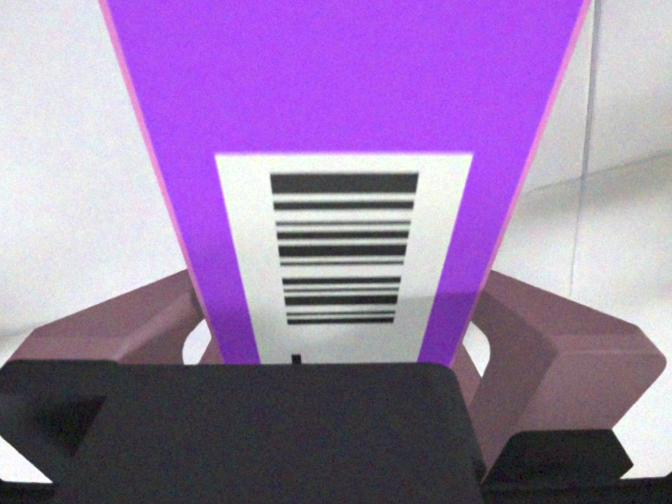

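Blue flat. Purple set down.

Request:
move --arm2 '{"target":[-0.48,0.02,0.746,0,-0.588,0.809,0],"speed":0.06}' --cameras '[]'

Request:
move --arm2 '{"joints":{"gripper_m":0.093}}' --cameras '[]'

Request:
move --arm2 '{"target":[-0.48,0.02,0.9,0,-0.588,0.809,0],"speed":0.2}' --cameras '["arm2_cam_wrist"]'

Request:
move --arm2 '{"joints":{"joint2_rad":1.0,"joint3_rad":1.1,"joint4_rad":-1.57,"joint5_rad":0,"joint6_rad":0}}' --cameras '[]'

Request:
move --arm7 '{"target":[-0.48,0.015,0.9,0,0.809,0.588,0]}' --cameras '["arm7_cam_wrist"]'

Scene clock: 522.53 s.
Joint torques (N m): arm1=[1.44 -3.84 7.92 0.2 -0.02 -0.09] | arm2=[0.85 -27.34 8.13 0.94 -0.03 -0.19] | arm3=[-1.67 -7.3 9.47 0.06 -0.07 0.11] | arm4=[0.03 -4.54 9.63 0.21 0.02 -0.01] | arm5=[-2.02 -3.9 7.13 0.24 -0.13 -0.19] | arm6=[-0.67 -4.01 8.76 0.16 0.01 -0.17] | arm7=[-1.03 -4.95 10.8 -0.09 0.01 0.22] | arm8=[1.2 -5.25 9.58 -0.13 -0.03 -0.1]
Heat: arm1: hottest joint3_rad 35 °C; arm2: hottest joint3_rad 40 °C; arm3: hottest joint3_rad 37 °C; arm4: hottest joint3_rad 47 °C; arm5: hottest joint3_rad 39 °C; arm6: hottest joint3_rad 36 °C; arm7: hottest joint3_rad 44 °C; arm8: hottest joint3_rad 38 °C.
move: arm2 off_target
Joint velocities: within noise
arm1, arm4, arm5, arm6, arm8: as last shown
arm2.joint_positions: joint1_rad=-1.443 joint2_rad=+2.523 joint3_rad=+2.299 joint4_rad=-1.337 joint5_rad=+0.001 joint6_rad=-0.199 gripper_m=+0.05860
arm2.joint_status: not commanded
arm2.hand: x=-0.4750 y=+0.0181 z=+0.7622 quat_wxyz=(-0.005, +0.580, -0.815, -0.002) (m; scene frame)
arm2.hand_target: x=-0.4803 y=+0.0196 z=+0.7461 quat_wxyz=(+0.000, +0.588, -0.809, +0.000) (m; scene frame)
arm2.hand_status: off_target (0.017 m and 1.3 deg from the pose sent, 0.020 m and 1.2 deg at the start)
arm3.joint_positions: joint1_rad=-1.186 joint2_rad=+1.012 joint3_rad=+1.098 joint4_rad=-1.563 joint5_rad=-0.001 joint6_rad=-0.015 gripper_m=+0.09299
arm3.joint_status: not commanded
arm3.hand: x=+0.4972 y=-0.3385 z=+1.0295 quat_wxyz=(-0.041, +0.628, -0.777, -0.030) (m; scene frame)
arm3.hand_target: x=+0.5005 y=-0.3424 z=+1.0329 quat_wxyz=(-0.044, +0.617, -0.785, -0.032) (m; scene frame)
arm3.hand_status: not commanded
arm6.hand_target: x=+0.7680 y=+0.3616 z=+1.0965 quat_wxyz=(-0.030, -0.803, -0.593, +0.041) (m; scene frame)
arm7.joint_positions: joint1_rad=-1.017 joint2_rad=+1.003 joint3_rad=+1.095 joint4_rad=-1.559 joint5_rad=-0.002 joint6_rad=-0.009 gripper_m=+0.09395
arm7.joint_status: not commanded
arm7.hand: x=-0.4477 y=+0.3339 z=+1.0753 quat_wxyz=(-0.034, -0.733, -0.679, +0.037) (m; scene frame)
arm7.hand_target: x=-0.4504 y=+0.3362 z=+1.0779 quat_wxyz=(-0.033, -0.739, -0.672, +0.037) (m; scene frame)
arm7.hand_status: not commanded
pictures: none
No camera images: "cameras" was empty.

Scene clock: 523.17 s.
Joint torques (N m): arm1=[1.73 -4.13 7.92 0.23 -0.02 -0.06] | arm2=[0.79 -27.28 8.12 0.94 -0.03 -0.19] | arm3=[-1.67 -7.3 9.47 0.08 -0.07 0.11] | arm4=[0.03 -4.54 9.62 0.2 0.02 -0.01] | arm5=[-1.26 -3.9 7.15 0.16 -0.11 -0.13] | arm6=[-0.62 -3.96 8.77 0.14 0.01 -0.17] | arm7=[-1.2 -4.95 10.76 -0.1 0.01 0.21] | arm8=[1.38 -5.42 9.62 -0.13 -0.03 -0.07]
Heat: arm1: hottest joint3_rad 35 °C; arm2: hottest joint3_rad 40 °C; arm3: hottest joint3_rad 36 °C; arm4: hottest joint3_rad 47 °C; arm5: hottest joint3_rad 39 °C; arm6: hottest joint3_rad 36 °C; arm7: hottest joint3_rad 44 °C; arm8: hottest joint3_rad 38 °C.
move: arm2 done
Joint velocities: within noise
arm1.joint_positions: joint1_rad=-1.552 joint2_rad=+1.002 joint3_rad=+1.113 joint4_rad=-1.563 joint5_rad=+0.003 joint6_rad=+0.008 gripper_m=+0.09289
arm1.joint_status: not commanded
arm1.hand: x=-2.2650 y=-0.8637 z=+1.0527 quat_wxyz=(-0.037, -0.835, -0.546, +0.052) (m; scene frame)
arm1.hand_target: x=-2.2615 y=-0.8601 z=+1.0476 quat_wxyz=(-0.033, -0.833, -0.551, +0.043) (m; scene frame)
arm1.hand_status: not commanded
arm2.joint_positions: joint1_rad=-1.443 joint2_rad=+2.523 joint3_rad=+2.299 joint4_rad=-1.337 joint5_rad=+0.001 joint6_rad=-0.199 gripper_m=+0.09282
arm2.joint_status: all done
arm2.hand: x=-0.4750 y=+0.0181 z=+0.7622 quat_wxyz=(-0.005, +0.580, -0.815, -0.002) (m; scene frame)
arm2.hand_target: x=-0.4803 y=+0.0196 z=+0.7461 quat_wxyz=(+0.000, +0.588, -0.809, +0.000) (m; scene frame)
arm2.hand_status: not commanded
arm3, arm4, arm5, arm6, arm7, arm8: as last shown
pictures: none
No camera images: "cameras" was empty.

Scene clock: 525.13 s.
Joint torques (N m): arm1=[1.67 -3.96 7.92 0.27 -0.03 -0.05] | arm2=[0.85 -26.75 12.14 0.13 -0.03 -0.19] | arm3=[-1.73 -7.41 9.44 0.13 -0.07 0.12] | arm4=[-0.03 -4.54 9.62 0.21 0.03 -0.01] | arm5=[-1.38 -3.9 7.04 0.36 -0.12 -0.14] | arm6=[-0.62 -3.9 8.75 0.16 0.01 -0.17] | arm7=[-1.26 -5.07 10.73 -0.08 0.01 0.19] | arm8=[1.38 -5.3 9.59 -0.12 -0.04 -0.1]
Heat: arm1: hottest joint3_rad 35 °C; arm2: hottest joint3_rad 40 °C; arm3: hottest joint3_rad 36 °C; arm4: hottest joint3_rad 47 °C; arm5: hottest joint3_rad 39 °C; arm6: hottest joint3_rad 36 °C; arm7: hottest joint3_rad 44 °C; arm8: hottest joint3_rad 38 °C.
move: arm2 done
Joint velocities: within noise
arm1, arm3, arm4, arm5, arm6, arm7, arm8: as last shown
arm2.joint_positions: joint1_rad=-1.443 joint2_rad=+2.461 joint3_rad=+2.542 joint4_rad=-1.665 joint5_rad=+0.001 joint6_rad=-0.199 gripper_m=+0.09292
arm2.joint_status: not commanded
arm2.hand: x=-0.4793 y=+0.0106 z=+0.8989 quat_wxyz=(+0.006, +0.580, -0.815, +0.003) (m; scene frame)
arm2.hand_target: x=-0.4804 y=+0.0196 z=+0.8998 quat_wxyz=(-0.001, +0.588, -0.809, +0.000) (m; scene frame)
arm2.hand_status: done (0.009 m and 1.4 deg from the pose sent, 0.138 m and 1.3 deg at the start)
pictures: arm2_cam_wrist
camera_calibration:
arm2_cam_wrist: T_world_to_cam=[[0.94293, -0.332828, 0.0104245, 0.44493], [-0.273657, -0.756698, 0.593734, -0.652399], [-0.189723, -0.562703, -0.804594, 0.758877], [0, 0, 0, 1]] pos_world=[-0.454095, 0.0814381, 0.993301]

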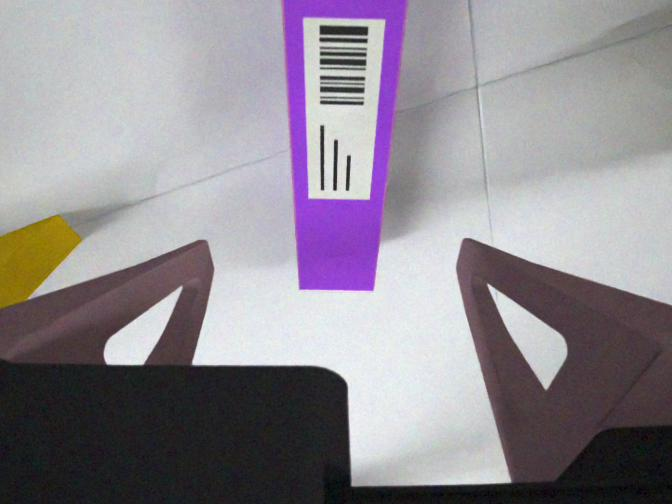

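Scene clock: 527.27 s.
Joint torques (N m): arm1=[1.61 -4.6 7.88 0.28 -0.03 -0.09] | arm2=[0.85 -6.48 8.43 0.91 -0.05 0.08] | arm3=[-1.73 -7.47 9.44 0.1 -0.07 0.11] | arm4=[-0.03 -4.54 9.62 0.21 0.02 -0.01] | arm5=[-0.79 -4.07 7.09 0.23 -0.11 -0.11] | arm6=[-0.67 -4.01 8.76 0.16 0.01 -0.17] | arm7=[-1.03 -4.89 10.71 -0.12 0.01 0.21] | arm8=[1.44 -5.3 9.58 -0.16 -0.01 -0.1]
Heat: arm1: hottest joint3_rad 35 °C; arm2: hottest joint3_rad 40 °C; arm3: hottest joint3_rad 36 °C; arm4: hottest joint3_rad 47 °C; arm5: hottest joint3_rad 39 °C; arm6: hottest joint3_rad 36 °C; arm7: hottest joint3_rad 44 °C; arm8: hottest joint3_rad 38 °C.
move: arm2 done
Joint velocities: within noise
arm1, arm3, arm4, arm5, arm6, arm7, arm8: as last shown
arm2.joint_positions: joint1_rad=-1.443 joint2_rad=+1.006 joint3_rad=+1.102 joint4_rad=-1.576 joint5_rad=+0.001 joint6_rad=-0.014 gripper_m=+0.09292
arm2.joint_status: all done
arm2.hand: x=-0.7117 y=-0.3833 z=+1.0759 quat_wxyz=(-0.040, +0.501, -0.864, -0.022) (m; scene frame)
arm2.hand_target: x=-0.7135 y=-0.3820 z=+1.0770 quat_wxyz=(-0.044, +0.498, -0.865, -0.026) (m; scene frame)
arm2.hand_status: not commanded
pictures: none
No camera images: "cameras" was empty.

Scene clock: 529.73 s.
Joint torques (N m): arm1=[1.44 -3.72 7.84 0.29 -0.03 -0.08] | arm2=[0.79 -6.53 8.43 0.9 -0.06 0.07] | arm3=[-1.67 -7.41 9.46 0.1 -0.07 0.11] | arm4=[-0.03 -4.54 9.62 0.21 0.02 -0.01] | arm5=[-1.96 -3.96 7.1 0.21 -0.14 -0.16] | arm6=[-0.62 -4.01 8.76 0.14 0.01 -0.17] | arm7=[-1.08 -14.97 14.71 -0.31 -0.01 0.23] | arm8=[1.32 -5.36 9.57 -0.2 -0.02 -0.09]
Heat: arm1: hottest joint3_rad 35 °C; arm2: hottest joint3_rad 40 °C; arm3: hottest joint3_rad 36 °C; arm4: hottest joint3_rad 48 °C; arm5: hottest joint3_rad 39 °C; arm6: hottest joint3_rad 36 °C; arm7: hottest joint3_rad 45 °C; arm8: hottest joint3_rad 38 °C.
move: arm7 off_target
Joint velocities: arm1=[within noise] | arm2=[within noise] | arm3=[-0.015 -0.015 -0.002 -0.012 -0.154 -0.022 0] | arm4=[within noise] | arm5=[within noise] | arm6=[within noise] | arm7=[within noise] | arm8=[within noise]
arm1, arm2, arm3, arm4, arm5, arm6, arm8: as last shown
arm2.joint_positions: joint1_rad=-1.443 joint2_rad=+1.006 joint3_rad=+1.102 joint4_rad=-1.576 joint5_rad=+0.001 joint6_rad=-0.013 gripper_m=+0.09292
arm2.hand_target: x=-0.7135 y=-0.3820 z=+1.0770 quat_wxyz=(-0.044, +0.498, -0.866, -0.026) (m; scene frame)
arm7.joint_positions: joint1_rad=-1.017 joint2_rad=+1.958 joint3_rad=+1.639 joint4_rad=-1.282 joint5_rad=-0.002 joint6_rad=+0.210 gripper_m=+0.09395
arm7.joint_status: not commanded
arm7.hand: x=-0.4735 y=+0.0337 z=+0.8877 quat_wxyz=(+0.012, -0.803, -0.595, -0.011) (m; scene frame)
arm7.hand_target: x=-0.4799 y=+0.0161 z=+0.9002 quat_wxyz=(+0.000, -0.809, -0.588, +0.000) (m; scene frame)
arm7.hand_status: off_target (0.023 m and 2.1 deg from the pose sent, 0.365 m and 14.8 deg at the start)
pictures: arm7_cam_wrist
camera_calibration:
arm7_cam_wrist: T_world_to_cam=[[-0.960928, 0.276175, 0.0185926, -0.48404], [0.232376, 0.76839, 0.596304, -0.438867], [0.150398, 0.577326, -0.802543, 0.885474], [0, 0, 0, 1]] pos_world=[-0.496319, -0.0403061, 0.981329]

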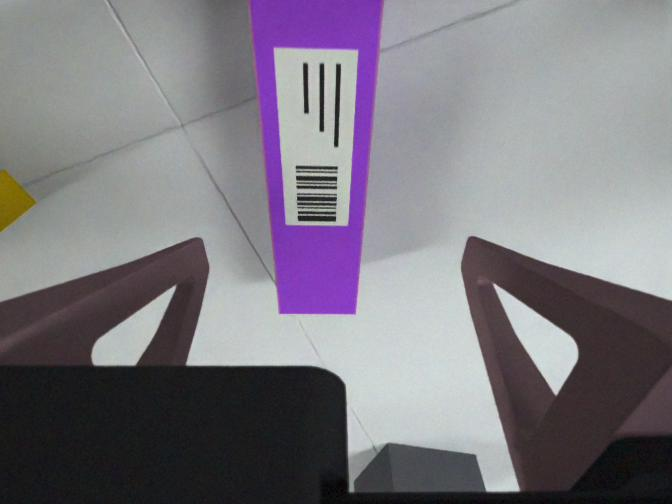

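Request:
move --arm7 '{"target":[-0.473,0.018,0.755,0,0.809,0.588,0],"speed":0.12}' --cameras '[]'

Request:
move --arm7 '{"joints":{"gripper_m":0.045}}' --cameras '[]'

Request:
move --arm7 '{"target":[-0.473,0.02,0.89,0,0.809,0.588,0],"speed":0.2}' --cameras '[]'

Request:
move --arm7 '{"joints":{"joint2_rad":1.2,"joint3_rad":1.25,"joint4_rad":-1.57,"joint5_rad":0,"joint6_rad":0}}' --cameras '[]'

Request:
move --arm7 '{"joints":{"joint1_rad":2.163}}' --cameras '[]'

Request:
move --arm7 '{"target":[-0.392,1.313,0.9,0,0.692,-0.722,0]}' --cameras '["arm7_cam_wrist","cam_arm7"]'

Scene clock: 546.53 s.
Joint torques (N m): arm1=[1.61 -3.84 7.73 0.29 -0.03 -0.06] | arm2=[0.79 -6.53 8.43 0.9 -0.05 0.07] | arm3=[-1.67 -7.3 9.46 0.08 -0.07 0.11] | arm4=[0.03 -4.54 9.63 0.21 0.02 -0.01] | arm5=[-1.32 -4.6 7.15 0.24 -0.1 -0.15] | arm6=[-0.62 -4.07 8.76 0.14 0.01 -0.17] | arm7=[0.32 -15.62 7.83 0.55 0 0.22] | arm8=[1.44 -5.48 9.62 -0.14 -0.02 -0.09]
Heat: arm1: hottest joint3_rad 35 °C; arm2: hottest joint3_rad 40 °C; arm3: hottest joint3_rad 36 °C; arm4: hottest joint3_rad 48 °C; arm5: hottest joint3_rad 39 °C; arm6: hottest joint3_rad 36 °C; arm7: hottest joint3_rad 47 °C; arm8: hottest joint3_rad 38 °C.
move: arm7 off_target
Joint velocities: within noise
arm1, arm2, arm3, arm5, arm6, arm8: as last shown
arm1.hand: x=-2.2650 y=-0.8638 z=+1.0527 quat_wxyz=(-0.037, -0.835, -0.546, +0.052) (m; scene frame)
arm2.hand_target: x=-0.7135 y=-0.3820 z=+1.0770 quat_wxyz=(-0.044, +0.498, -0.865, -0.026) (m; scene frame)
arm4.joint_positions: joint1_rad=-1.855 joint2_rad=+1.009 joint3_rad=+1.110 joint4_rad=-1.564 joint5_rad=-0.002 joint6_rad=+0.006 gripper_m=+0.09291
arm4.joint_status: not commanded
arm4.hand: x=+1.8668 y=-0.8318 z=+1.0351 quat_wxyz=(-0.046, -0.438, -0.897, +0.029) (m; scene frame)
arm4.hand_target: x=+1.8638 y=-0.8280 z=+1.0333 quat_wxyz=(-0.042, -0.435, -0.899, +0.029) (m; scene frame)
arm4.hand_status: not commanded
arm7.joint_positions: joint1_rad=-1.017 joint2_rad=+2.115 joint3_rad=+1.551 joint4_rad=-0.992 joint5_rad=-0.002 joint6_rad=+0.222 gripper_m=+0.09395
arm7.joint_status: not commanded
arm7.hand: x=-0.4752 y=+0.0149 z=+0.7666 quat_wxyz=(-0.005, -0.807, -0.590, +0.003) (m; scene frame)
arm7.hand_target: x=-0.4729 y=+0.0182 z=+0.7552 quat_wxyz=(+0.000, -0.809, -0.588, +0.000) (m; scene frame)
arm7.hand_status: off_target (0.012 m and 0.8 deg from the pose sent, 0.134 m and 2.1 deg at the start)
pictures: none
No camera images: "cameras" was empty.

Scene clock: 547.17 s.
Joint torques (N m): arm1=[1.55 -4.48 7.82 0.29 -0.04 -0.07] | arm2=[0.79 -6.53 8.43 0.9 -0.05 0.07] | arm3=[-1.73 -7.41 9.47 0.09 -0.07 0.11] | arm4=[-0.03 -4.54 9.62 0.21 0.02 -0.01] | arm5=[-1.44 -3.9 7.09 0.18 -0.13 -0.16] | arm6=[-0.62 -3.96 8.77 0.14 0.01 -0.17] | arm7=[-0.15 -15.68 7.82 0.54 0.01 0.2] | arm8=[1.49 -5.3 9.63 -0.14 -0.02 -0.09]
Heat: arm1: hottest joint3_rad 35 °C; arm2: hottest joint3_rad 40 °C; arm3: hottest joint3_rad 36 °C; arm4: hottest joint3_rad 48 °C; arm5: hottest joint3_rad 39 °C; arm6: hottest joint3_rad 36 °C; arm7: hottest joint3_rad 47 °C; arm8: hottest joint3_rad 38 °C.
move: arm7 off_target
Joint velocities: within noise
arm1, arm2, arm3, arm4: as last shown
arm5.joint_positions: joint1_rad=+1.515 joint2_rad=+1.009 joint3_rad=+1.097 joint4_rad=-1.563 joint5_rad=+0.000 joint6_rad=+0.010 gripper_m=+0.09288
arm5.joint_status: not commanded
arm5.hand: x=+2.0756 y=+0.3752 z=+1.0644 quat_wxyz=(+0.027, +0.812, +0.582, -0.035) (m; scene frame)
arm5.hand_target: x=+2.0740 y=+0.3780 z=+1.0677 quat_wxyz=(+0.028, +0.811, +0.583, -0.038) (m; scene frame)
arm5.hand_status: not commanded
arm6.joint_positions: joint1_rad=-1.251 joint2_rad=+1.012 joint3_rad=+1.097 joint4_rad=-1.565 joint5_rad=+0.001 joint6_rad=+0.009 gripper_m=+0.09289
arm6.joint_status: not commanded
arm6.hand: x=+0.7673 y=+0.3595 z=+1.0925 quat_wxyz=(-0.027, -0.806, -0.590, +0.037) (m; scene frame)
arm6.hand_target: x=+0.7680 y=+0.3616 z=+1.0965 quat_wxyz=(-0.030, -0.803, -0.593, +0.041) (m; scene frame)
arm6.hand_status: not commanded
arm7.joint_positions: joint1_rad=-1.017 joint2_rad=+2.115 joint3_rad=+1.551 joint4_rad=-0.992 joint5_rad=-0.002 joint6_rad=+0.223 gripper_m=+0.05955
arm7.joint_status: gripper_m off_target (ended at +0.05957, target +0.04500)
arm7.hand: x=-0.4752 y=+0.0149 z=+0.7666 quat_wxyz=(-0.005, -0.807, -0.590, +0.003) (m; scene frame)
arm7.hand_target: x=-0.4729 y=+0.0182 z=+0.7552 quat_wxyz=(+0.000, -0.809, -0.588, +0.000) (m; scene frame)
arm7.hand_status: not commanded
arm8.joint_positions: joint1_rad=+0.400 joint2_rad=+1.012 joint3_rad=+1.106 joint4_rad=-1.565 joint5_rad=-0.002 joint6_rad=+0.008 gripper_m=+0.09293
arm8.joint_status: not commanded
arm8.hand: x=-1.7193 y=+0.3784 z=+1.0365 quat_wxyz=(-0.032, -0.778, -0.627, +0.038) (m; scene frame)
arm8.hand_target: x=-1.7201 y=+0.3826 z=+1.0372 quat_wxyz=(-0.032, -0.777, -0.628, +0.040) (m; scene frame)
arm8.hand_status: not commanded
pictures: none
No camera images: "cameras" was empty.

Scene clock: 548.63 s.
Joint torques (N m): arm1=[1.67 -4.07 7.87 0.29 -0.03 -0.06] | arm2=[0.79 -6.53 8.43 0.9 -0.05 0.07] | arm3=[-1.73 -7.3 9.44 0.09 -0.07 0.12] | arm4=[-0.03 -4.54 9.62 0.21 0.02 -0.01] | arm5=[-1.79 -3.78 7.05 0.21 -0.11 -0.11] | arm6=[-0.62 -4.01 8.76 0.17 0.01 -0.17] | arm7=[-0.15 -15.74 14.22 -0.36 0 0.2] | arm8=[1.26 -5.36 9.51 -0.18 -0.04 -0.11]
Heat: arm1: hottest joint3_rad 35 °C; arm2: hottest joint3_rad 40 °C; arm3: hottest joint3_rad 36 °C; arm4: hottest joint3_rad 48 °C; arm5: hottest joint3_rad 39 °C; arm6: hottest joint3_rad 36 °C; arm7: hottest joint3_rad 47 °C; arm8: hottest joint3_rad 38 °C.
move: arm7 off_target
Joint velocities: within noise
arm1, arm2, arm3, arm4, arm5, arm6, arm8: as last shown
arm7.joint_positions: joint1_rad=-1.017 joint2_rad=+1.969 joint3_rad=+1.605 joint4_rad=-1.251 joint5_rad=-0.002 joint6_rad=+0.223 gripper_m=+0.05955
arm7.joint_status: not commanded
arm7.hand: x=-0.4731 y=+0.0394 z=+0.8691 quat_wxyz=(+0.017, -0.807, -0.590, -0.016) (m; scene frame)
arm7.hand_target: x=-0.4728 y=+0.0212 z=+0.8903 quat_wxyz=(+0.000, -0.809, -0.588, +0.000) (m; scene frame)
arm7.hand_status: off_target (0.028 m and 2.7 deg from the pose sent, 0.124 m and 0.7 deg at the start)
pictures: none
No camera images: "cameras" was empty.

Scene clock: 550.20 s.
Joint torques (N m): arm1=[1.49 -3.96 7.84 0.28 -0.06 -0.08] | arm2=[0.85 -6.53 8.42 0.9 -0.05 0.07] | arm3=[-1.79 -7.36 9.47 0.08 -0.06 0.12] | arm4=[0.03 -4.48 9.63 0.2 0.02 -0.01] | arm5=[-1.55 -3.9 7.3 0.24 -0.11 -0.12] | arm6=[-0.56 -4.01 8.76 0.14 0.01 -0.18] | arm7=[-0.03 -6.65 9.4 -0.1 0.02 0.03] | arm8=[1.38 -5.3 9.59 -0.16 -0.01 -0.11]
Heat: arm1: hottest joint3_rad 35 °C; arm2: hottest joint3_rad 40 °C; arm3: hottest joint3_rad 36 °C; arm4: hottest joint3_rad 48 °C; arm5: hottest joint3_rad 39 °C; arm6: hottest joint3_rad 36 °C; arm7: hottest joint3_rad 47 °C; arm8: hottest joint3_rad 38 °C.
move: arm7 done
Joint velocities: within noise
arm1, arm2, arm4, arm5, arm6, arm8: as last shown
arm3.joint_positions: joint1_rad=-1.186 joint2_rad=+1.012 joint3_rad=+1.098 joint4_rad=-1.563 joint5_rad=-0.001 joint6_rad=-0.015 gripper_m=+0.09299
arm3.joint_status: not commanded
arm3.hand: x=+0.4972 y=-0.3385 z=+1.0295 quat_wxyz=(-0.041, +0.628, -0.777, -0.030) (m; scene frame)
arm3.hand_target: x=+0.5005 y=-0.3424 z=+1.0329 quat_wxyz=(-0.044, +0.617, -0.785, -0.032) (m; scene frame)
arm3.hand_status: not commanded
arm7.joint_positions: joint1_rad=-1.017 joint2_rad=+1.194 joint3_rad=+1.260 joint4_rad=-1.561 joint5_rad=-0.002 joint6_rad=+0.010 gripper_m=+0.05955
arm7.joint_status: all done
arm7.hand: x=-0.4531 y=+0.2700 z=+1.0862 quat_wxyz=(-0.026, -0.740, -0.672, +0.027) (m; scene frame)
arm7.hand_target: x=-0.4521 y=+0.2734 z=+1.0800 quat_wxyz=(-0.016, -0.735, -0.677, +0.018) (m; scene frame)
arm7.hand_status: not commanded
pictures: none
No camera images: "cameras" was empty.

Scene clock: 553.30 s.
Joint torques (N m): arm1=[1.9 -4.01 7.82 0.24 -0.03 -0.07] | arm2=[0.79 -6.48 8.42 0.9 -0.05 0.07] | arm3=[-1.67 -7.41 9.46 0.1 -0.07 0.11] | arm4=[-0.03 -4.54 9.63 0.21 0.02 -0.01] | arm5=[-1.44 -3.72 7.13 0.17 -0.12 -0.14] | arm6=[-0.67 -3.96 8.77 0.16 0.01 -0.17] | arm7=[-0.73 -6.95 9.39 -0.09 0.01 0.05] | arm8=[1.44 -5.25 9.59 -0.14 -0.03 -0.1]
Heat: arm1: hottest joint3_rad 35 °C; arm2: hottest joint3_rad 40 °C; arm3: hottest joint3_rad 36 °C; arm4: hottest joint3_rad 48 °C; arm5: hottest joint3_rad 39 °C; arm6: hottest joint3_rad 36 °C; arm7: hottest joint3_rad 47 °C; arm8: hottest joint3_rad 38 °C.
move: arm7 done
Joint velocities: within noise
arm1.joint_positions: joint1_rad=-1.552 joint2_rad=+1.002 joint3_rad=+1.113 joint4_rad=-1.563 joint5_rad=+0.003 joint6_rad=+0.008 gripper_m=+0.09289
arm1.joint_status: not commanded
arm1.hand: x=-2.2650 y=-0.8638 z=+1.0527 quat_wxyz=(-0.037, -0.835, -0.546, +0.052) (m; scene frame)
arm1.hand_target: x=-2.2615 y=-0.8601 z=+1.0476 quat_wxyz=(-0.033, -0.833, -0.551, +0.043) (m; scene frame)
arm1.hand_status: not commanded
arm2, arm3, arm4, arm5, arm6, arm8: as last shown
arm7.joint_positions: joint1_rad=+2.168 joint2_rad=+1.194 joint3_rad=+1.260 joint4_rad=-1.561 joint5_rad=-0.002 joint6_rad=+0.007 gripper_m=+0.05964
arm7.joint_status: all done
arm7.hand: x=-0.4086 y=+0.9592 z=+1.0878 quat_wxyz=(-0.027, +0.689, -0.724, -0.028) (m; scene frame)
arm7.hand_target: x=-0.4068 y=+0.9556 z=+1.0818 quat_wxyz=(-0.019, +0.690, -0.724, -0.019) (m; scene frame)
arm7.hand_status: not commanded
pictures: none
No camera images: "cameras" was empty.

Scene clock: 556.00 s.
Joint torques (N m): arm1=[1.73 -4.13 7.8 0.29 -0.04 -0.08] | arm2=[0.79 -6.53 8.43 0.9 -0.06 0.07] | arm3=[-1.85 -7.41 9.46 0.08 -0.08 0.11] | arm4=[0.03 -4.54 9.62 0.21 0.02 -0.01] | arm5=[-1.49 -4.07 7.23 0.28 -0.11 -0.17] | arm6=[-0.62 -4.01 8.76 0.16 0.01 -0.17] | arm7=[-0.5 -18.08 15.76 -0.28 0.05 0.03] | arm8=[1.49 -5.54 9.62 -0.13 -0.02 -0.11]
Heat: arm1: hottest joint3_rad 35 °C; arm2: hottest joint3_rad 40 °C; arm3: hottest joint3_rad 36 °C; arm4: hottest joint3_rad 48 °C; arm5: hottest joint3_rad 39 °C; arm6: hottest joint3_rad 36 °C; arm7: hottest joint3_rad 47 °C; arm8: hottest joint3_rad 38 °C.
move: arm7 off_target
Joint velocities: within noise
arm1, arm2, arm3, arm4, arm5, arm6, arm8: as last shown
arm7.joint_positions: joint1_rad=+2.168 joint2_rad=+2.252 joint3_rad=+2.123 joint4_rad=-1.478 joint5_rad=-0.002 joint6_rad=+0.007 gripper_m=+0.05964
arm7.joint_status: not commanded
arm7.hand: x=-0.3942 y=+1.2967 z=+0.8880 quat_wxyz=(+0.013, +0.689, -0.725, +0.011) (m; scene frame)
arm7.hand_target: x=-0.3920 y=+1.3119 z=+0.9001 quat_wxyz=(-0.001, +0.692, -0.722, +0.000) (m; scene frame)
arm7.hand_status: off_target (0.020 m and 2.0 deg from the pose sent, 0.401 m and 4.5 deg at the start)
arm8.joint_positions: joint1_rad=+0.400 joint2_rad=+1.012 joint3_rad=+1.106 joint4_rad=-1.565 joint5_rad=-0.002 joint6_rad=+0.007 gripper_m=+0.09293
arm8.hand: x=-1.7193 y=+0.3784 z=+1.0365 quat_wxyz=(-0.032, -0.777, -0.627, +0.038) (m; scene frame)
pictures: arm7_cam_wrist, cam_arm7
camera_calibration:
arm7_cam_wrist: T_world_to_cam=[[0.999347, -0.0343887, 0.0111035, 0.425482], [-0.0341966, -0.800618, 0.598199, 0.499801], [-0.0116816, -0.598188, -0.801271, 1.60387], [0, 0, 0, 1]] pos_world=[-0.389376, 1.3742, 0.981433]

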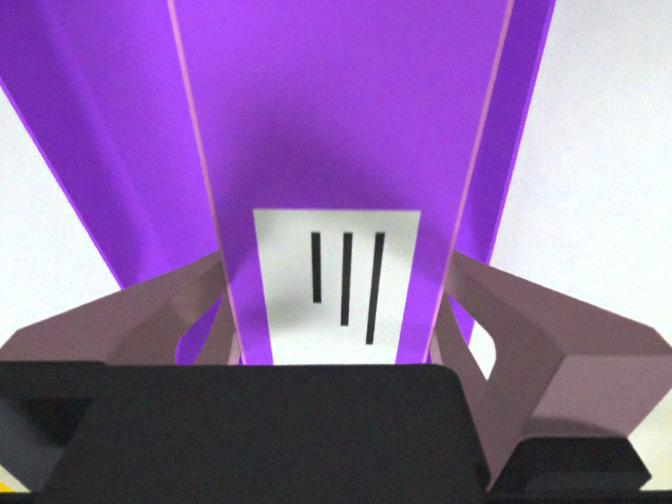

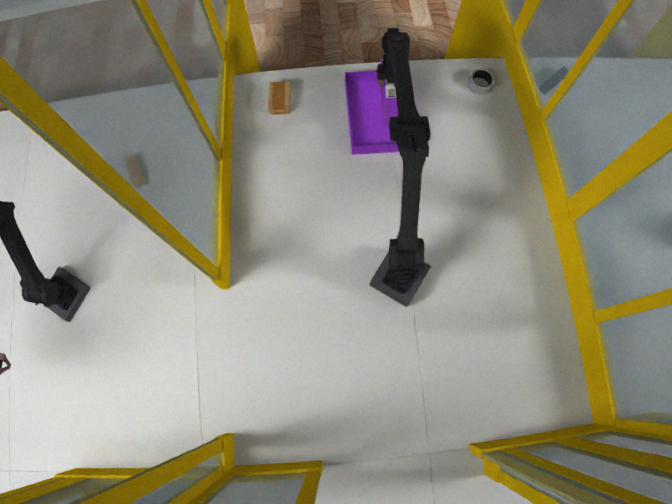

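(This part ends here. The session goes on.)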